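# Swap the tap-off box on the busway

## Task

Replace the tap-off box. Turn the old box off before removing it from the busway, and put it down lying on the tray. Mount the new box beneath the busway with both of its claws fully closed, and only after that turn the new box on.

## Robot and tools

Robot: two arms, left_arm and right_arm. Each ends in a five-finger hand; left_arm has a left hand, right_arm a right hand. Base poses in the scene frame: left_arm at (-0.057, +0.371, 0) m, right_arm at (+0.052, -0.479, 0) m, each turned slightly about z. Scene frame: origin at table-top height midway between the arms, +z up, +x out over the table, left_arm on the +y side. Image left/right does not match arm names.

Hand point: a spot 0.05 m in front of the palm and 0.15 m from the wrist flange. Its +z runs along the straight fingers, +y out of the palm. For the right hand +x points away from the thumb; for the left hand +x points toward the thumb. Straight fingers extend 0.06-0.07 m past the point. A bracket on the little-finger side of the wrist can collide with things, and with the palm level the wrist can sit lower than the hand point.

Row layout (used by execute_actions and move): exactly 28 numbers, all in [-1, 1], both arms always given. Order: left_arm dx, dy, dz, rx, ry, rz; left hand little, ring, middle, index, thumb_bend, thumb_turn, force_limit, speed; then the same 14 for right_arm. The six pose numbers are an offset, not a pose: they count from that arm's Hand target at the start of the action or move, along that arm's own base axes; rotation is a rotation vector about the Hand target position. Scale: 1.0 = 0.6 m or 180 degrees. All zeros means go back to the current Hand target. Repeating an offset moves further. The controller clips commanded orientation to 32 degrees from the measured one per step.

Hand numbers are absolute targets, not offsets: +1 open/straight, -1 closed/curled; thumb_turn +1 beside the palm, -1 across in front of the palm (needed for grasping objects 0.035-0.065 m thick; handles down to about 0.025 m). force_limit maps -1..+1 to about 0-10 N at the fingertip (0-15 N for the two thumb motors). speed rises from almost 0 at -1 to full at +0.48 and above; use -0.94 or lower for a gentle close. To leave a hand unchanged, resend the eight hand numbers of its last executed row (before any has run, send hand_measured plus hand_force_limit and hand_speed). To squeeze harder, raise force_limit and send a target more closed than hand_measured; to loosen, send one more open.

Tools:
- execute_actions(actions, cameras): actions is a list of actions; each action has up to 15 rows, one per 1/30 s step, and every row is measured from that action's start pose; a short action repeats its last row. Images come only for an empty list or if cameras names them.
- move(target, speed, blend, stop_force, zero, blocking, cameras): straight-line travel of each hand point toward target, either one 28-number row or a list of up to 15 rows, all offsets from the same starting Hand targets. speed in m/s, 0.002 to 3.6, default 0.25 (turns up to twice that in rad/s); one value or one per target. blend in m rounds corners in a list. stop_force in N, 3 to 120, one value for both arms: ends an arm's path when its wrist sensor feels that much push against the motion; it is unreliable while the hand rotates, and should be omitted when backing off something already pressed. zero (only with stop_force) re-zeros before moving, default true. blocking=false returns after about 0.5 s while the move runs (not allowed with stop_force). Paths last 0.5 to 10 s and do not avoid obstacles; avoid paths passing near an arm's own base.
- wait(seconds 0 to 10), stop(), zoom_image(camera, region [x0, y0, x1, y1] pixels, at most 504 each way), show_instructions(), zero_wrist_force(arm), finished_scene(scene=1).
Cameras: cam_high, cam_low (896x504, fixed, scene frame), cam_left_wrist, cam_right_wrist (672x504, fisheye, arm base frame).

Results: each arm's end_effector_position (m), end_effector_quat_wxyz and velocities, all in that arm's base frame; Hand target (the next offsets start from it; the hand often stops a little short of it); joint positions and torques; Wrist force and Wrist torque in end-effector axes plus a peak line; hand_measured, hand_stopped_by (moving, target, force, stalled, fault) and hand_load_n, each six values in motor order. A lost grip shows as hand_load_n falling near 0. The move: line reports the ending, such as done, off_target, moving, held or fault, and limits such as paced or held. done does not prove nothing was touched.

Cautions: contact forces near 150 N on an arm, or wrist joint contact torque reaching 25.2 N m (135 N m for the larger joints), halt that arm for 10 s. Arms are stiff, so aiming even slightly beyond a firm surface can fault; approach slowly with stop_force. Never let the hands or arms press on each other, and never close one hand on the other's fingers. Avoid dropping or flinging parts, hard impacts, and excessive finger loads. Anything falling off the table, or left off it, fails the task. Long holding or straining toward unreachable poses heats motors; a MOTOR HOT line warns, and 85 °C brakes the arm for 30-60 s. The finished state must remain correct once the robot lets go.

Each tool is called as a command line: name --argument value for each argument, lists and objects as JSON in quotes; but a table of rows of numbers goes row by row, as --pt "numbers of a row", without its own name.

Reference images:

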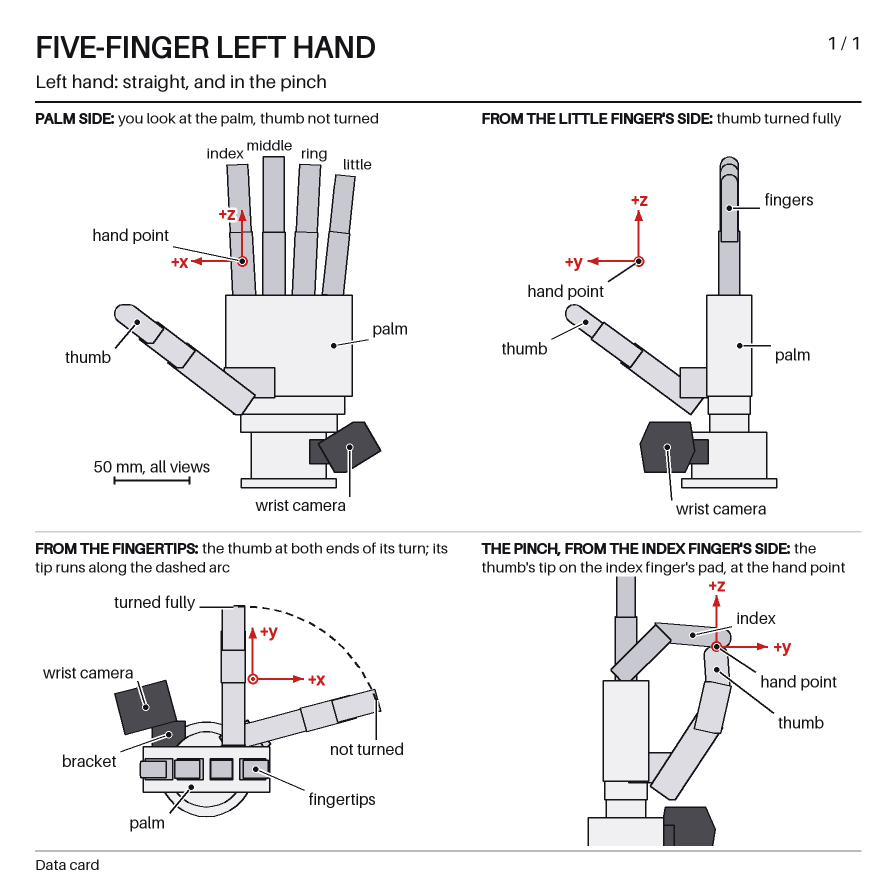

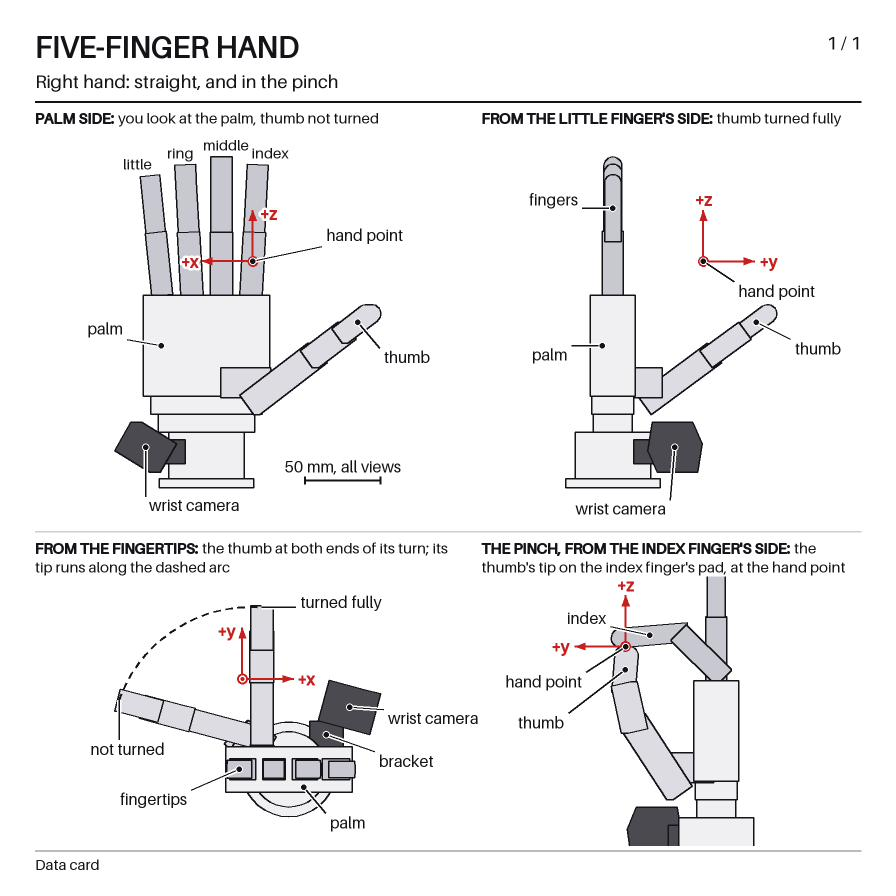

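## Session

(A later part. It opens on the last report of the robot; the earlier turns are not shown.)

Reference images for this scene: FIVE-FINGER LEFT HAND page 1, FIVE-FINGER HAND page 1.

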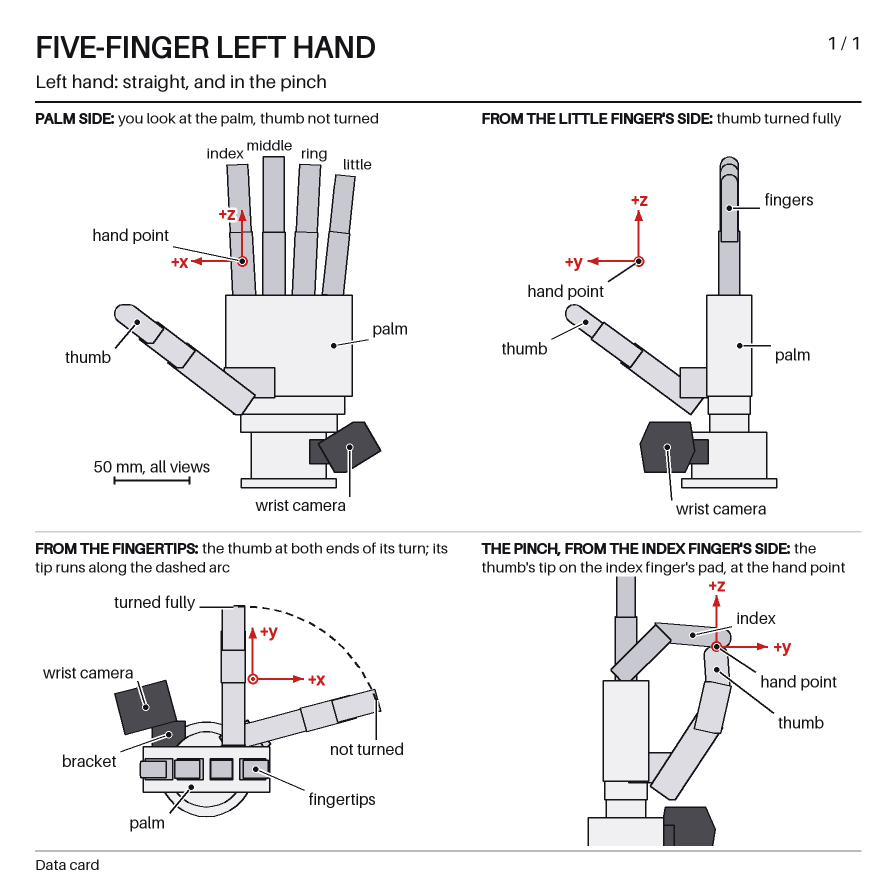

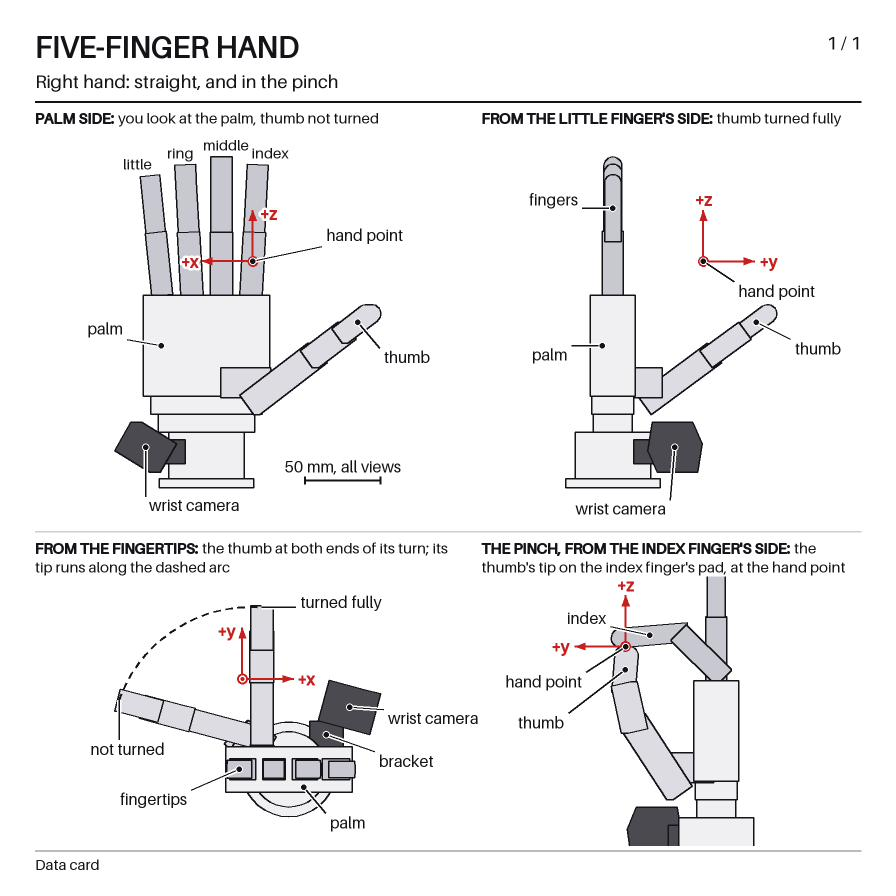

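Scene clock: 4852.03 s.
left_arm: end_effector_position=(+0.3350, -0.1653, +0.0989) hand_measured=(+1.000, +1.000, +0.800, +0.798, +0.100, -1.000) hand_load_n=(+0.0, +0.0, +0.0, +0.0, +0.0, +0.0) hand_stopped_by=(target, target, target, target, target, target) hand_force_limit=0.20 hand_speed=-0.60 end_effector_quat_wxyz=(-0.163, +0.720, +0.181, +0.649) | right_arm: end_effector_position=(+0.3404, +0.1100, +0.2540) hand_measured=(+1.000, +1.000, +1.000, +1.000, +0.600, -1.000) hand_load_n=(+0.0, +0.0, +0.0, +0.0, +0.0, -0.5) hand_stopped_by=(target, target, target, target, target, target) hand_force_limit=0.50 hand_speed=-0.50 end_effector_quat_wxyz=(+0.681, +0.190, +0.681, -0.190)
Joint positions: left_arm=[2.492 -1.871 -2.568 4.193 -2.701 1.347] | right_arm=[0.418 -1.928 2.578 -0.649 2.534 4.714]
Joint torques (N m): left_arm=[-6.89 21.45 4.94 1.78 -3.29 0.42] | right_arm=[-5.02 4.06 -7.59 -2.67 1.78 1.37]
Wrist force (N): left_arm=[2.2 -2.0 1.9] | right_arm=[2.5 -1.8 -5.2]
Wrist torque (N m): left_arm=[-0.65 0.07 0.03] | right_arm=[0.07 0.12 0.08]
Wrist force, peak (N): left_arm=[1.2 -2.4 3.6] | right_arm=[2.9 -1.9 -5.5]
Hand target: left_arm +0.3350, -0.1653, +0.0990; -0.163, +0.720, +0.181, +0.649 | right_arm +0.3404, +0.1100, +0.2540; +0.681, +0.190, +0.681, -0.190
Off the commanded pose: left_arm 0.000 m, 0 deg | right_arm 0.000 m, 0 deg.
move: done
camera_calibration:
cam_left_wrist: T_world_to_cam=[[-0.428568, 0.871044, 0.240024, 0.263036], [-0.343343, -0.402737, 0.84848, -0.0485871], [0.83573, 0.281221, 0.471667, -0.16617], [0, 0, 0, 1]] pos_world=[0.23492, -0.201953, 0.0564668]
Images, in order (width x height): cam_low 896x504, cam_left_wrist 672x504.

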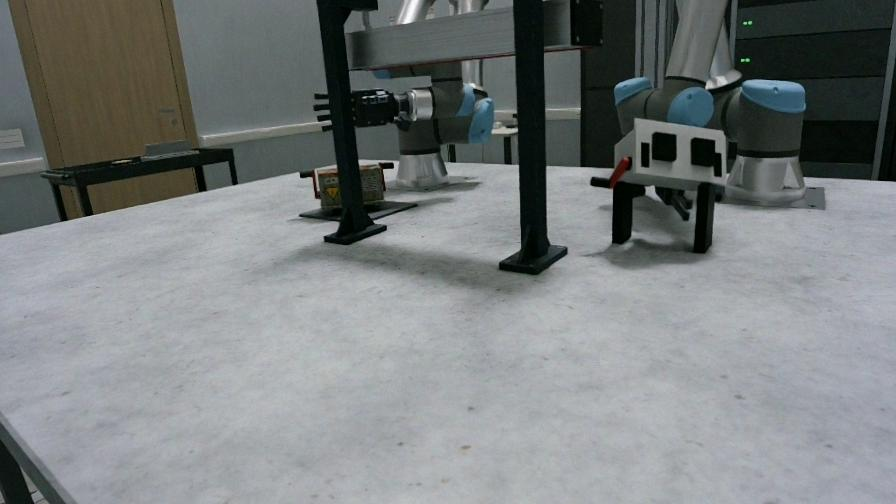

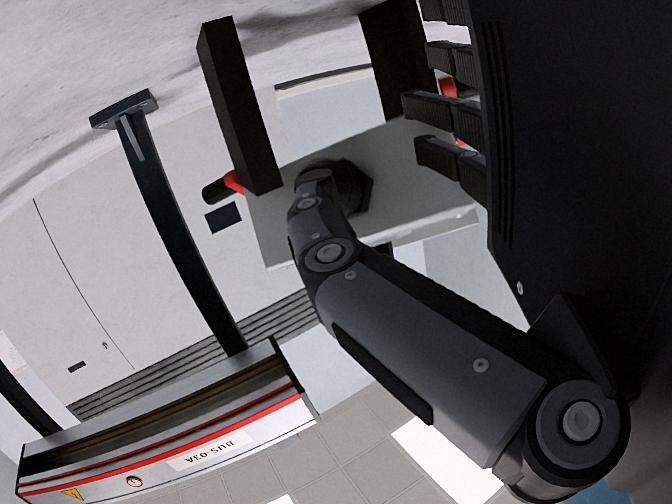

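zoom_image --camera "cam_low" --region '[560, 90, 780, 270]'

wait --seconds 0.5 --cameras '["all"]'

zoom_image --camera "cam_high" --region '[380, 90, 520, 230]'

Scaled by 2.291 from the camera's 896x504 image, which has a finer 1280x720 frame.

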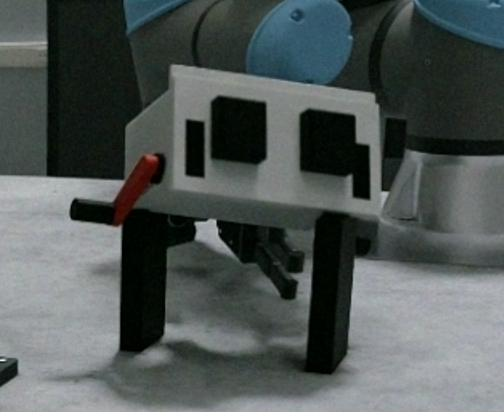

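Scene clock: 4858.23 s.
left_arm: end_effector_position=(+0.3350, -0.1653, +0.0990) hand_measured=(+1.000, +1.000, +0.800, +0.798, +0.100, -1.000) hand_load_n=(+0.0, +0.0, +0.0, -0.5, +0.0, +0.0) hand_stopped_by=(target, target, target, target, target, target) hand_force_limit=0.20 hand_speed=-0.60 end_effector_quat_wxyz=(-0.163, +0.720, +0.181, +0.649) | right_arm: end_effector_position=(+0.3404, +0.1100, +0.2540) hand_measured=(+1.000, +1.000, +1.000, +1.000, +0.600, -1.000) hand_load_n=(+0.0, +0.0, +0.0, +0.0, +0.0, -0.5) hand_stopped_by=(target, target, target, target, target, target) hand_force_limit=0.50 hand_speed=-0.50 end_effector_quat_wxyz=(+0.681, +0.190, +0.681, -0.190)
Joint positions: left_arm=[2.492 -1.87 -2.568 4.193 -2.701 1.347] | right_arm=[0.418 -1.928 2.578 -0.649 2.534 4.714]
Joint torques (N m): left_arm=[-9.85 23.94 11.99 -2.38 -3.05 -0.86] | right_arm=[-4.8 4.06 -8.2 -2.6 1.79 1.41]
Wrist force (N): left_arm=[1.9 -2.1 1.3] | right_arm=[2.7 -1.7 -5.3]
Wrist torque (N m): left_arm=[-0.66 0.04 0.03] | right_arm=[0.09 0.08 0.09]
Wrist force, peak (N): left_arm=[2.3 -2.3 1.5] | right_arm=[2.7 -1.9 -5.5]
Hand target: left_arm +0.3350, -0.1653, +0.0990; -0.163, +0.720, +0.181, +0.649 | right_arm +0.3404, +0.1100, +0.2540; +0.681, +0.190, +0.681, -0.190
Off the commanded pose: left_arm 0.000 m, 0 deg | right_arm 0.000 m, 0 deg.
wait: 0.50 s; at rest from the start
camera_calibration:
cam_left_wrist: T_world_to_cam=[[-0.42867, 0.871003, 0.239993, 0.263053], [-0.34337, -0.402771, 0.848453, -0.0485862], [0.835667, 0.2813, 0.471732, -0.166142], [0, 0, 0, 1]] pos_world=[0.234919, -0.201954, 0.0564668]
cam_right_wrist: T_world_to_cam=[[0.511224, 0.816754, -0.267512, -0.197412], [-0.195185, 0.413462, 0.889355, -0.182969], [0.83699, -0.402445, 0.37079, -0.225772], [0, 0, 0, 1]] pos_world=[0.254178, 0.146027, 0.193628]

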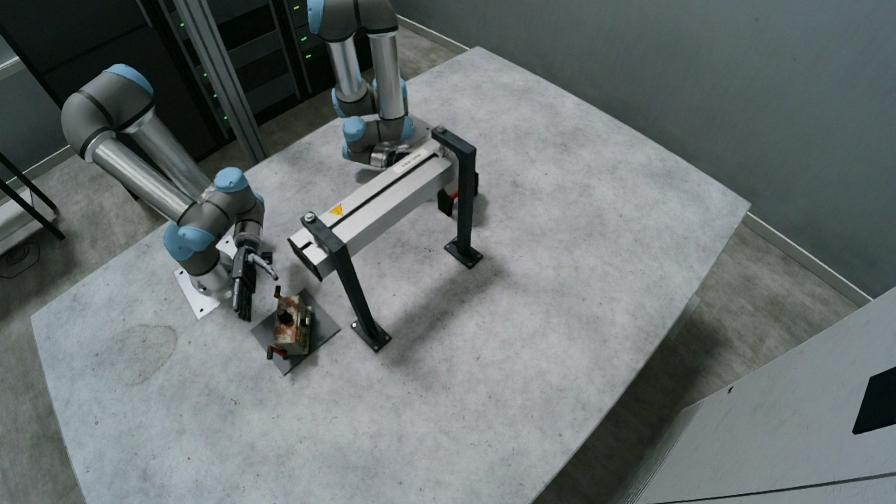

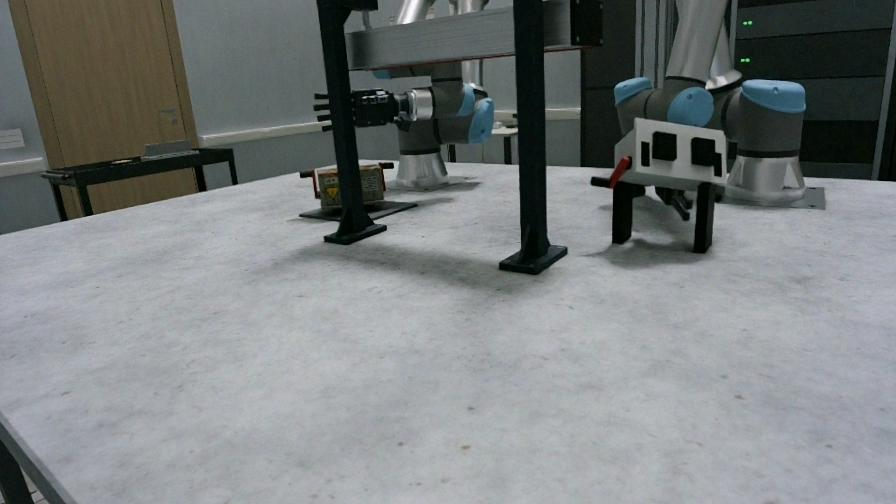

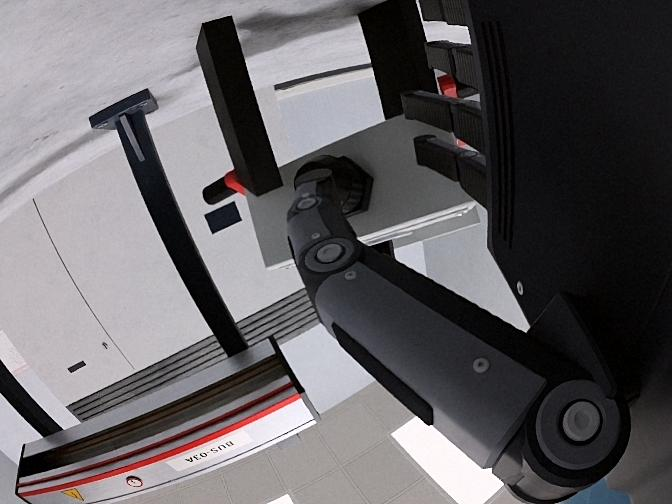

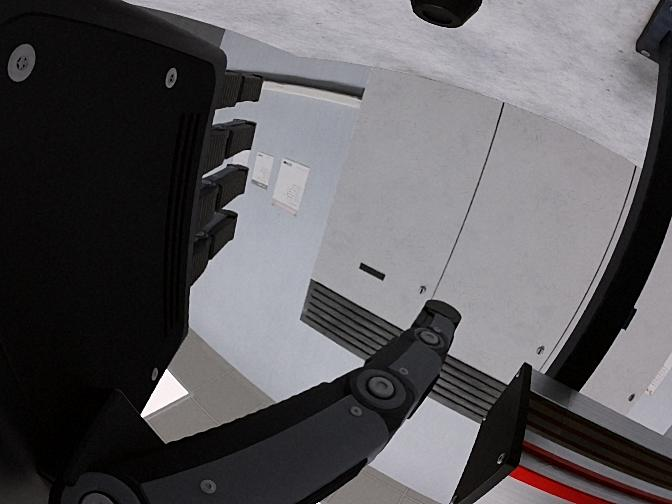

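Scaled by 3.600 from the camera's 896x504 image, which has a finer 1280x720 frame.

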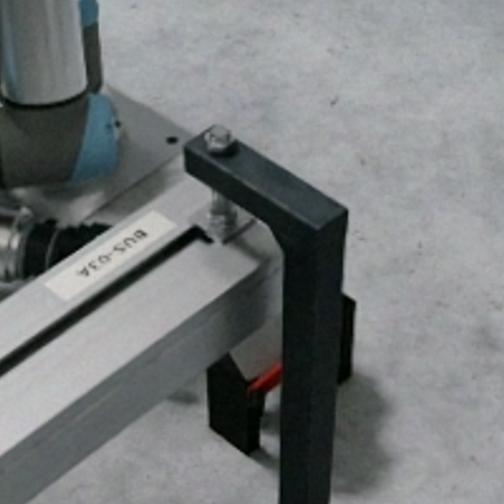

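move --target '[0,0,0,0,0,0,1,1,1,1,1,0.3,0.2,-0.3, 0,0,0,0,0,0,1,1,1,1,0.6,-1,0.5,-0.5]' --speed 0.08 --cameras '["cam_left_wrist"]'

zoom_image --camera "cam_left_wrist" --region '[190, 60, 490, 330]'

Scene clock: 4898.20 s.
left_arm: end_effector_position=(+0.3350, -0.1653, +0.0990) hand_measured=(+1.000, +1.000, +1.000, +1.000, +1.000, +0.300) hand_load_n=(+0.0, +0.0, +0.0, -1.0, +0.0, +0.0) hand_stopped_by=(target, target, target, target, target, target) hand_force_limit=0.20 hand_speed=-0.30 end_effector_quat_wxyz=(-0.163, +0.720, +0.181, +0.649) | right_arm: end_effector_position=(+0.3404, +0.1100, +0.2540) hand_measured=(+1.000, +1.000, +1.000, +1.000, +0.600, -1.000) hand_load_n=(+0.0, +0.0, +0.0, +0.0, +0.0, -0.5) hand_stopped_by=(target, target, target, target, target, target) hand_force_limit=0.50 hand_speed=-0.50 end_effector_quat_wxyz=(+0.681, +0.190, +0.681, -0.190)
Joint positions: left_arm=[2.492 -1.87 -2.568 4.193 -2.701 1.347] | right_arm=[0.418 -1.928 2.578 -0.649 2.534 4.714]
Joint torques (N m): left_arm=[-9.16 22.6 9.55 -0.25 -2.94 0.37] | right_arm=[-4.91 3.78 -8.18 -2.62 1.84 1.49]
Wrist force (N): left_arm=[1.7 -1.8 0.9] | right_arm=[2.8 -1.8 -5.2]
Wrist torque (N m): left_arm=[-0.65 0.06 0.01] | right_arm=[0.06 0.08 0.09]
Wrist force, peak (N): left_arm=[2.2 -2.1 1.8] | right_arm=[2.6 -1.8 -5.6]
Hand target: left_arm +0.3350, -0.1653, +0.0990; -0.163, +0.720, +0.181, +0.649 | right_arm +0.3404, +0.1100, +0.2540; +0.681, +0.190, +0.681, -0.190
Off the commanded pose: left_arm 0.000 m, 0 deg | right_arm 0.000 m, 0 deg.
move: done
camera_calibration:
cam_left_wrist: T_world_to_cam=[[-0.42867, 0.871003, 0.239993, 0.263053], [-0.34337, -0.402771, 0.848453, -0.0485862], [0.835667, 0.2813, 0.471732, -0.166142], [0, 0, 0, 1]] pos_world=[0.234919, -0.201954, 0.0564668]
Images, in order (width x height): cam_left_wrist 672x504.

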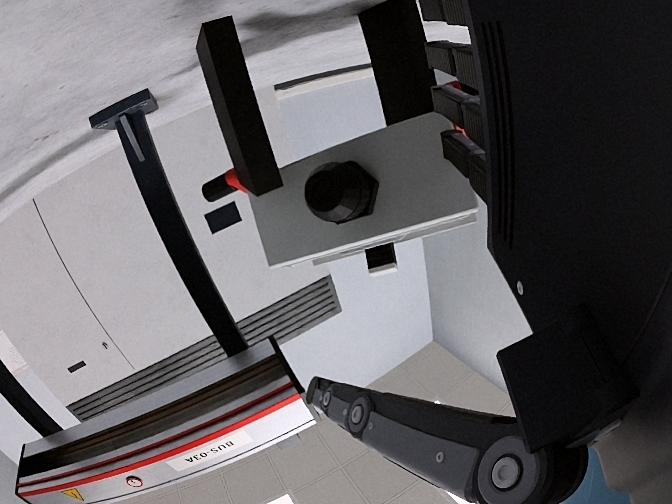

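Scaled by 1.680 from the camera's 672x504 image, which has a finer 960x720 frame.

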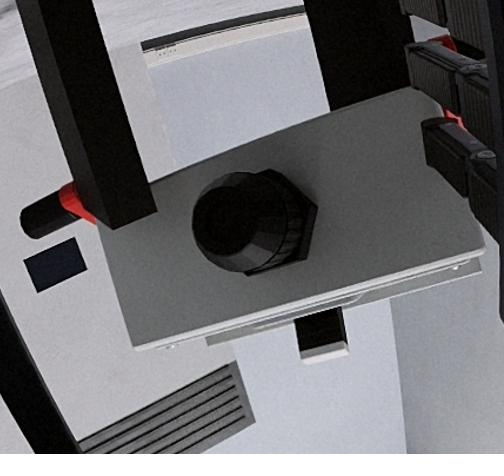

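move --pt "-0.0500 -0.0333 0.0333 0 0 0 1 1 1 1 1 0.3 0.2 -0.3 0 0 0 0 0 0 1 1 1 1 0.6 -1 0.5 -0.5" --pt "-0.0583 -0.0745 0.1683 -0.2146 0.2551 0.0157 1 1 1 1 1 0.3 0.2 -0.3 0 0 0 0 0 0 1 1 1 1 0.6 -1 0.5 -0.5" --speed 0.12 --cameras '["cam_low","cam_left_wrist","cam_high"]'

zoom_image --camera "cam_left_wrist" --region '[150, 60, 500, 400]'

Scene clock: 5180.30 s.
left_arm: end_effector_position=(+0.3001, -0.2099, +0.2000) hand_measured=(+1.000, +1.000, +1.000, +1.000, +1.000, +0.300) hand_load_n=(+0.0, +0.0, +0.0, +0.0, +0.0, +0.0) hand_stopped_by=(target, target, target, target, target, target) hand_force_limit=0.20 hand_speed=-0.30 end_effector_quat_wxyz=(+0.006, +0.920, +0.321, +0.224) | right_arm: end_effector_position=(+0.3404, +0.1100, +0.2540) hand_measured=(+1.000, +1.000, +1.000, +1.000, +0.600, -1.000) hand_load_n=(+0.0, +0.0, +0.0, +0.0, +0.0, +0.0) hand_stopped_by=(target, target, target, target, target, target) hand_force_limit=0.50 hand_speed=-0.50 end_effector_quat_wxyz=(+0.681, +0.190, +0.681, -0.190)
Joint positions: left_arm=[2.698 -1.448 -2.08 2.299 -1.874 0.51] | right_arm=[0.418 -1.928 2.578 -0.649 2.534 4.714]
Joint torques (N m): left_arm=[-3.04 3.46 15.03 -1.42 0.82 -0.83] | right_arm=[-3.6 4.02 -8.57 -2.65 1.89 1.31]
Wrist force (N): left_arm=[0.5 -1.7 1.2] | right_arm=[2.8 -1.8 -5.6]
Wrist torque (N m): left_arm=[-0.62 0.07 -0.04] | right_arm=[0.09 0.09 0.09]
Wrist force, peak (N): left_arm=[1.3 -6.5 -0.6] | right_arm=[3.0 -1.6 -5.6]
Hand target: left_arm +0.3000, -0.2100, +0.1999; +0.006, +0.920, +0.321, +0.224 | right_arm +0.3404, +0.1100, +0.2540; +0.681, +0.190, +0.681, -0.190
Off the commanded pose: left_arm 0.000 m, 0 deg | right_arm 0.000 m, 0 deg.
move: done
camera_calibration:
cam_left_wrist: T_world_to_cam=[[-0.397478, 0.915699, -0.0592124, 0.322573], [0.42209, 0.239751, 0.874277, -0.264329], [0.814771, 0.322513, -0.481803, 0.0335576], [0, 0, 0, 1]] pos_world=[0.212445, -0.24283, 0.266365]
Images, in order (width x height): cam_high 896x504, cam_low 896x504, cam_left_wrist 672x504.

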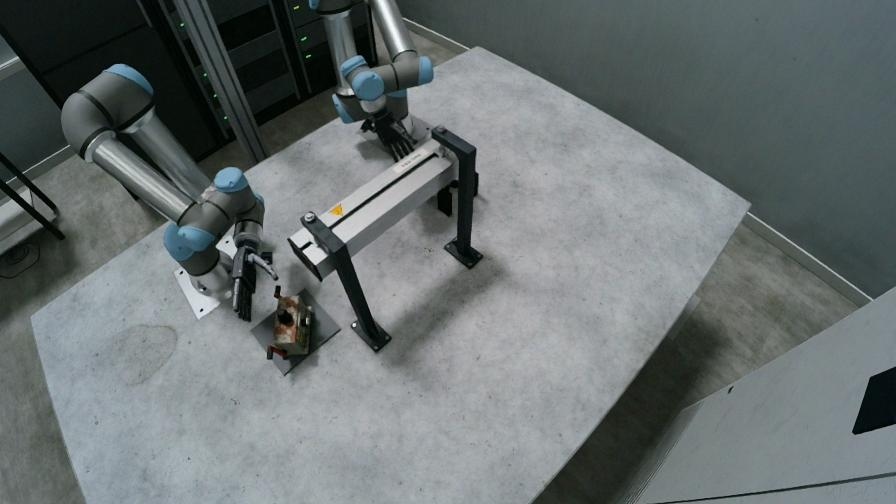

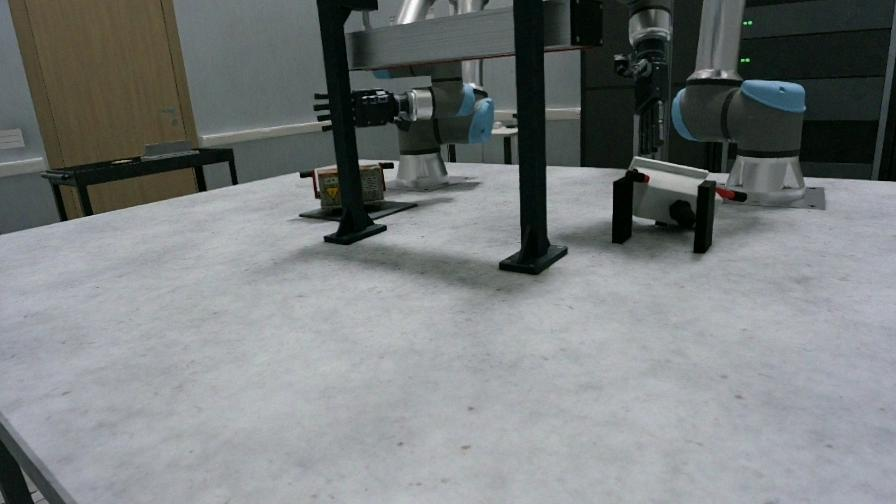

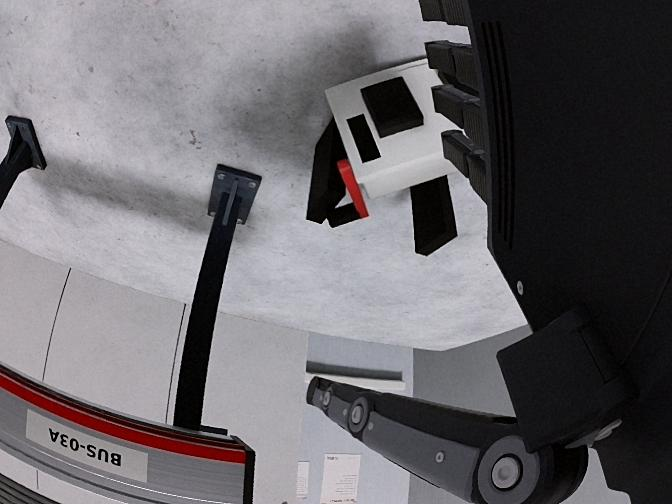

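Scaled by 1.440 from the camera's 672x504 image, which has a finer 960x720 frame.

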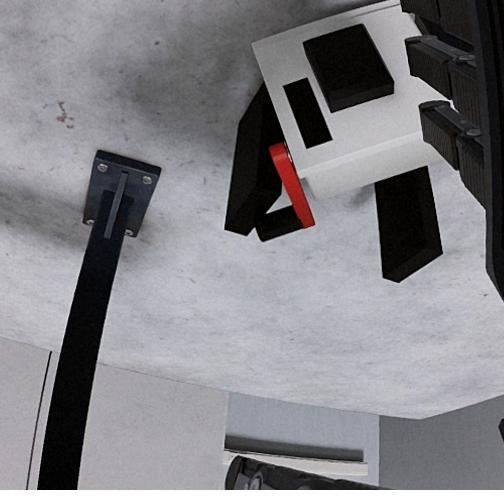

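zoom_image --camera "cam_low" --region '[590, 130, 770, 270]'

zoom_image --camera "cam_high" --region '[400, 120, 520, 240]'

Scaled by 2.800 from the camera's 896x504 image, which has a finer 1280x720 frame.

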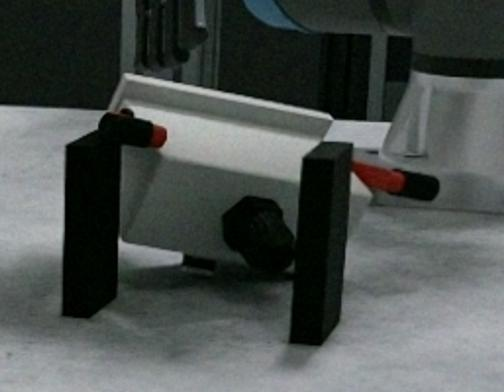

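Scaled by 4.200 from the camera's 896x504 image, which has a finer 1280x720 frame.

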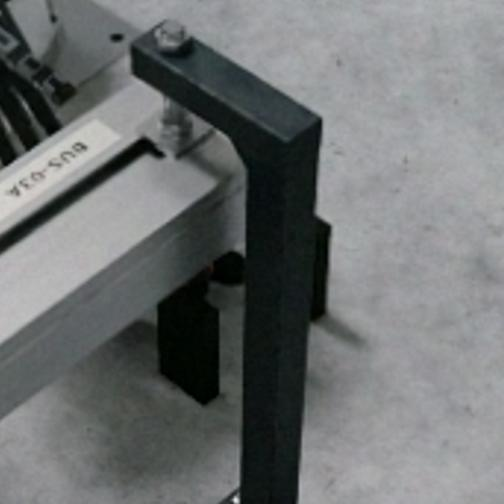

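move --target '[0,0.1167,0.0667,0,0,0,1,1,1,1,1,0.3,0.2,-0.3, 0,0,0,0,0,0,1,1,1,1,0.6,-1,0.5,-0.5]' --speed 0.12 --cameras '["cam_left_wrist"]'

zoom_image --camera "cam_left_wrist" --region '[150, 60, 450, 330]'

Scene clock: 5233.70 s.
left_arm: end_effector_position=(+0.3000, -0.1400, +0.2399) hand_measured=(+1.000, +1.000, +1.000, +1.000, +1.000, +0.300) hand_load_n=(+0.0, +0.0, +0.0, +0.0, +0.0, +0.0) hand_stopped_by=(target, target, target, target, target, target) hand_force_limit=0.20 hand_speed=-0.30 end_effector_quat_wxyz=(+0.006, +0.920, +0.321, +0.224) | right_arm: end_effector_position=(+0.3404, +0.1100, +0.2540) hand_measured=(+1.000, +1.000, +1.000, +1.000, +0.600, -1.000) hand_load_n=(+0.0, +0.0, +0.0, +0.0, +0.0, -0.5) hand_stopped_by=(target, target, target, target, target, target) hand_force_limit=0.50 hand_speed=-0.50 end_effector_quat_wxyz=(+0.681, +0.190, +0.681, -0.190)
Joint positions: left_arm=[3.07 -1.224 -2.118 2.195 -1.733 0.864] | right_arm=[0.418 -1.928 2.578 -0.649 2.534 4.714]
Joint torques (N m): left_arm=[10.57 10.65 24.8 -0.6 -1.37 1.71] | right_arm=[-3.82 3.8 -8.74 -2.59 1.72 1.49]
Wrist force (N): left_arm=[0.9 -1.7 1.0] | right_arm=[2.8 -1.5 -5.4]
Wrist torque (N m): left_arm=[-0.62 0.01 -0.02] | right_arm=[0.12 0.09 0.10]
Wrist force, peak (N): left_arm=[1.6 -2.9 0.2] | right_arm=[2.7 -1.6 -5.6]
Hand target: left_arm +0.3000, -0.1399, +0.2400; +0.006, +0.920, +0.321, +0.224 | right_arm +0.3404, +0.1100, +0.2540; +0.681, +0.190, +0.681, -0.190
Off the commanded pose: left_arm 0.000 m, 0 deg | right_arm 0.000 m, 0 deg.
move: done
camera_calibration:
cam_left_wrist: T_world_to_cam=[[-0.397464, 0.915709, -0.0591584, 0.260779], [0.422485, 0.239847, 0.874059, -0.315954], [0.814573, 0.322414, -0.482204, 0.0304338], [0, 0, 0, 1]] pos_world=[0.212345, -0.172829, 0.306265]
Images, in order (width x height): cam_left_wrist 672x504.

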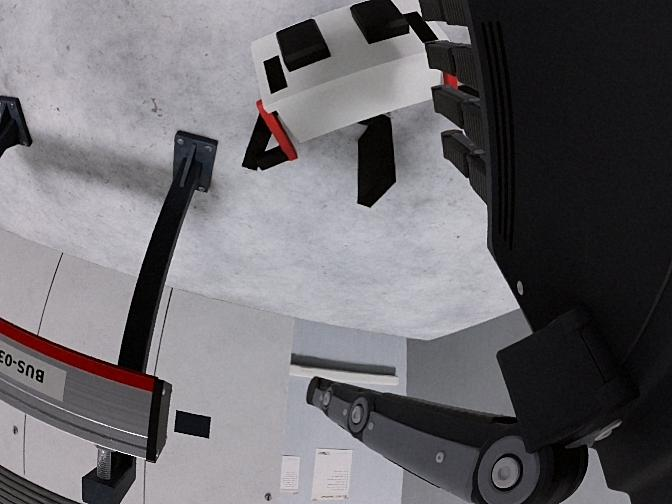

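Scaled by 1.680 from the camera's 672x504 image, which has a finer 960x720 frame.

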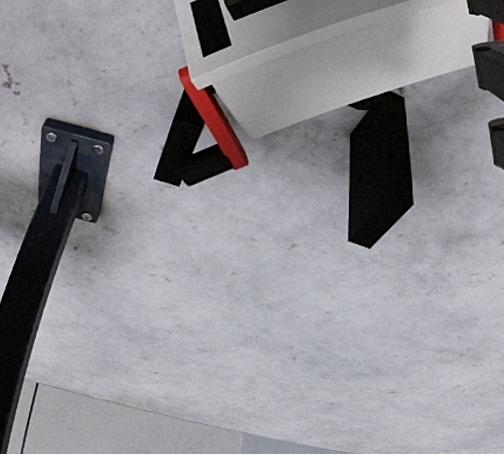

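zoom_image --camera "cam_left_wrist" --region '[230, 0, 480, 180]'

Scaled by 2.016 from the camera's 672x504 image, which has a finer 960x720 frame.

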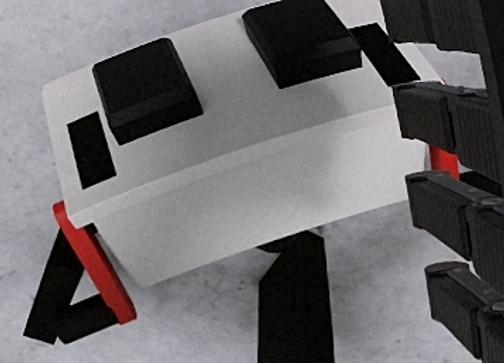

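move --target '[0.275,-0.0417,-0.0667,0.0039,0.1465,-0.21,-1,-1,-1,1,1,-1,0,-0.3, 0,0,0,0,0,0,1,1,1,1,0.6,-1,0.5,-0.5]' --speed 0.12 --cameras '["cam_low","cam_high","cam_left_wrist"]'

zoom_image --camera "cam_low" --region '[570, 80, 790, 270]'

Scene clock: 5583.50 s.
left_arm: end_effector_position=(+0.4650, -0.1650, +0.1999) hand_measured=(-1.000, -1.000, -1.000, +1.000, +1.000, -1.000) hand_load_n=(+0.0, +0.0, +0.0, +0.0, +0.0, +0.0) hand_stopped_by=(target, target, target, target, target, target) hand_force_limit=0.00 hand_speed=-0.30 end_effector_quat_wxyz=(+0.000, +1.000, +0.000, +0.000) | right_arm: end_effector_position=(+0.3404, +0.1100, +0.2540) hand_measured=(+1.000, +1.000, +1.000, +1.000, +0.600, -1.000) hand_load_n=(+0.0, +0.0, +0.0, +0.0, +0.0, +0.0) hand_stopped_by=(target, target, target, target, target, target) hand_force_limit=0.50 hand_speed=-0.50 end_effector_quat_wxyz=(+0.681, +0.190, +0.681, -0.190)
Joint positions: left_arm=[3.208 -1.93 -1.496 1.856 -1.57 1.638] | right_arm=[0.418 -1.928 2.578 -0.649 2.534 4.714]
Joint torques (N m): left_arm=[7.64 22.58 24.95 -0.8 0.07 1.13] | right_arm=[-3.06 3.81 -9.06 -2.69 1.67 1.47]
Wrist force (N): left_arm=[0.1 -2.1 1.1] | right_arm=[2.7 -1.7 -5.3]
Wrist torque (N m): left_arm=[-0.59 -0.03 0.02] | right_arm=[0.08 0.09 0.09]
Wrist force, peak (N): left_arm=[0.8 -2.1 1.2] | right_arm=[3.0 -1.6 -5.5]
Hand target: left_arm +0.4650, -0.1650, +0.1999; +0.000, +1.000, +0.000, +0.000 | right_arm +0.3404, +0.1100, +0.2540; +0.681, +0.190, +0.681, -0.190
Off the commanded pose: left_arm 0.000 m, 0 deg | right_arm 0.000 m, 0 deg.
move: done
camera_calibration:
cam_left_wrist: T_world_to_cam=[[0.243695, 0.969806, -0.00943514, 0.0477839], [0.792183, -0.19343, 0.578818, -0.529084], [0.559516, -0.148529, -0.815402, -0.00767298], [0, 0, 0, 1]] pos_world=[0.41178, -0.149821, 0.300438]
Images, in order (width x height): cam_high 896x504, cam_low 896x504, cam_left_wrist 672x504.

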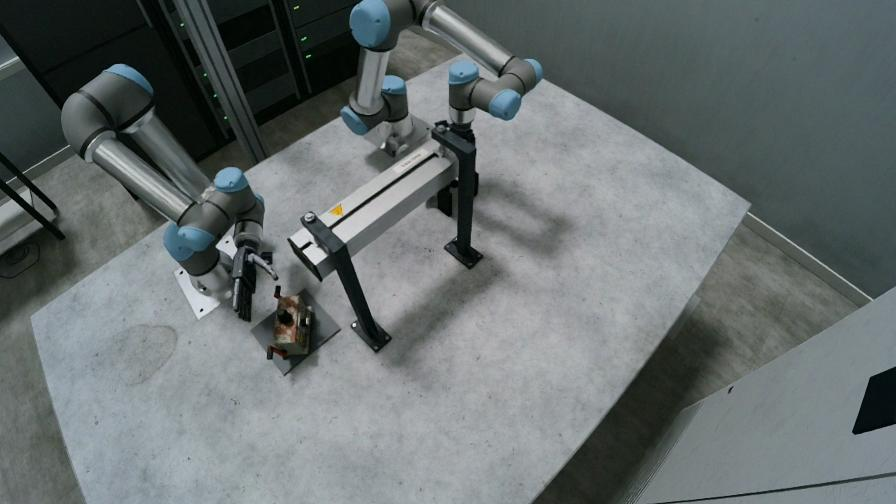

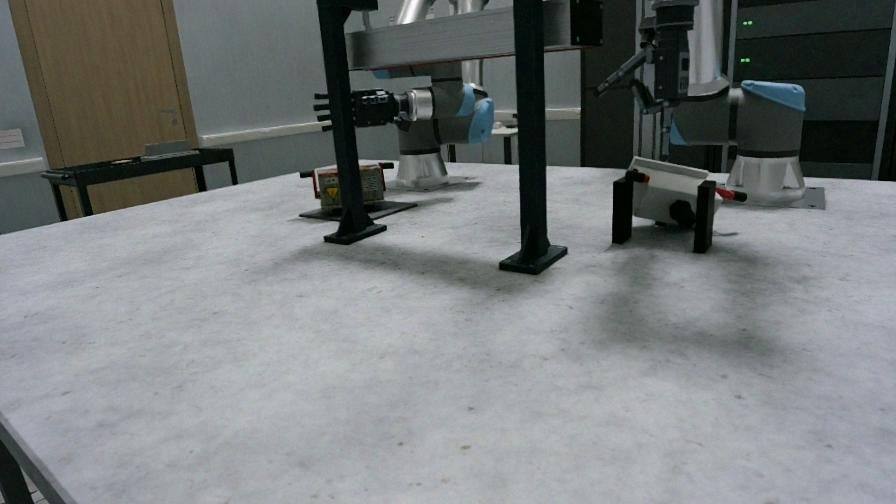

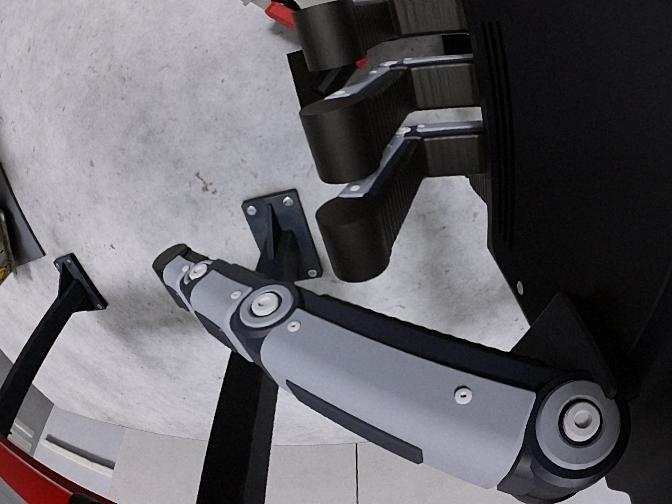

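Scaled by 2.291 from the camera's 896x504 image, which has a finer 1280x720 frame.

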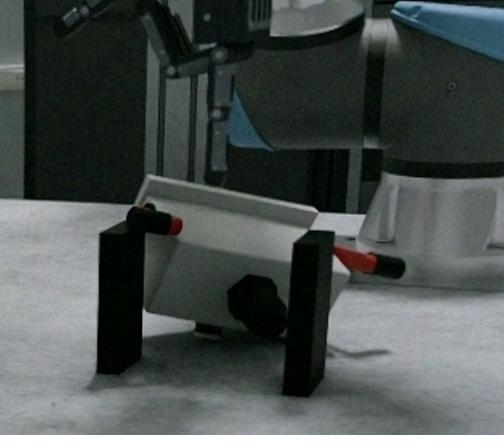

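move --target '[0,0,-0.1667,0,0,0,-1,-1,-1,1,1,-1,0,-0.3, 0,0,0,0,0,0,1,1,1,1,0.6,-1,0.5,-0.5]' --speed 0.06 --stop_force 5 --cameras '["cam_low","cam_left_wrist"]'

zoom_image --camera "cam_low" --region '[570, 80, 790, 270]'

Scene clock: 5596.63 s.
left_arm: end_effector_position=(+0.4650, -0.1650, +0.1028) hand_measured=(-1.000, -1.000, -1.000, +1.000, +1.000, -1.000) hand_load_n=(-0.5, -1.5, +0.0, -0.5, +0.0, +0.0) hand_stopped_by=(target, target, target, target, target, target) hand_force_limit=0.00 hand_speed=-0.30 end_effector_quat_wxyz=(+0.000, +1.000, +0.000, +0.000) | right_arm: end_effector_position=(+0.3404, +0.1100, +0.2540) hand_measured=(+1.000, +1.000, +1.000, +1.000, +0.600, -1.000) hand_load_n=(+0.0, +0.0, +0.0, +0.0, +0.0, -0.5) hand_stopped_by=(target, target, target, target, target, target) hand_force_limit=0.50 hand_speed=-0.50 end_effector_quat_wxyz=(+0.681, +0.190, +0.681, -0.190)
Joint positions: left_arm=[3.208 -2.019 -1.635 2.084 -1.57 1.638] | right_arm=[0.418 -1.928 2.578 -0.649 2.534 4.714]
Joint torques (N m): left_arm=[3.38 23.07 9.03 0.8 -0.77 1.14] | right_arm=[-2.86 3.94 -10.39 -2.53 1.88 1.45]
Wrist force (N): left_arm=[0.0 -3.8 -3.2] | right_arm=[2.7 -1.8 -5.5]
Wrist torque (N m): left_arm=[-0.52 -0.18 0.08] | right_arm=[0.08 0.10 0.08]
Wrist force, peak (N): left_arm=[-0.2 -4.7 -6.5] | right_arm=[2.9 -1.7 -5.6]
Hand target: left_arm +0.4650, -0.1650, +0.1028; +0.000, +1.000, +0.000, +0.000 (not the last commanded pose) | right_arm +0.3404, +0.1100, +0.2540; +0.681, +0.190, +0.681, -0.190
Off the commanded pose: left_arm 0.003 m, 0 deg | right_arm 0.000 m, 0 deg.
move: contact (left_arm)
camera_calibration:
cam_left_wrist: T_world_to_cam=[[0.243684, 0.969807, -0.00958905, 0.0468063], [0.792273, -0.193353, 0.578721, -0.472867], [0.559393, -0.148622, -0.815469, -0.0867836], [0, 0, 0, 1]] pos_world=[0.41178, -0.149721, 0.203337]
Images, in order (width x height): cam_low 896x504, cam_left_wrist 672x504.

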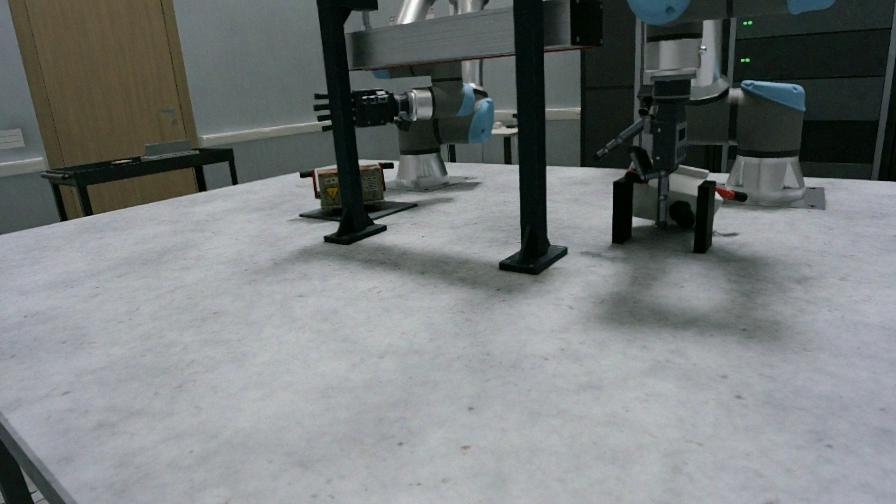

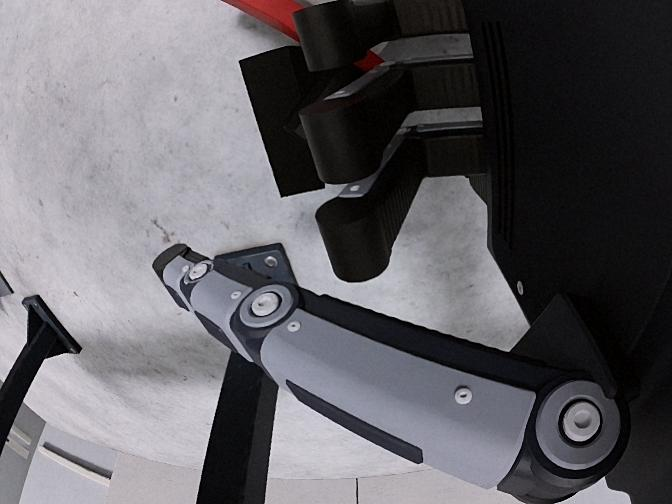

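Scaled by 2.291 from the camera's 896x504 image, which has a finer 1280x720 frame.

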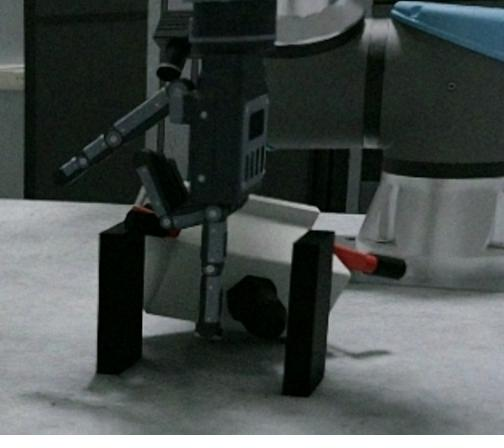

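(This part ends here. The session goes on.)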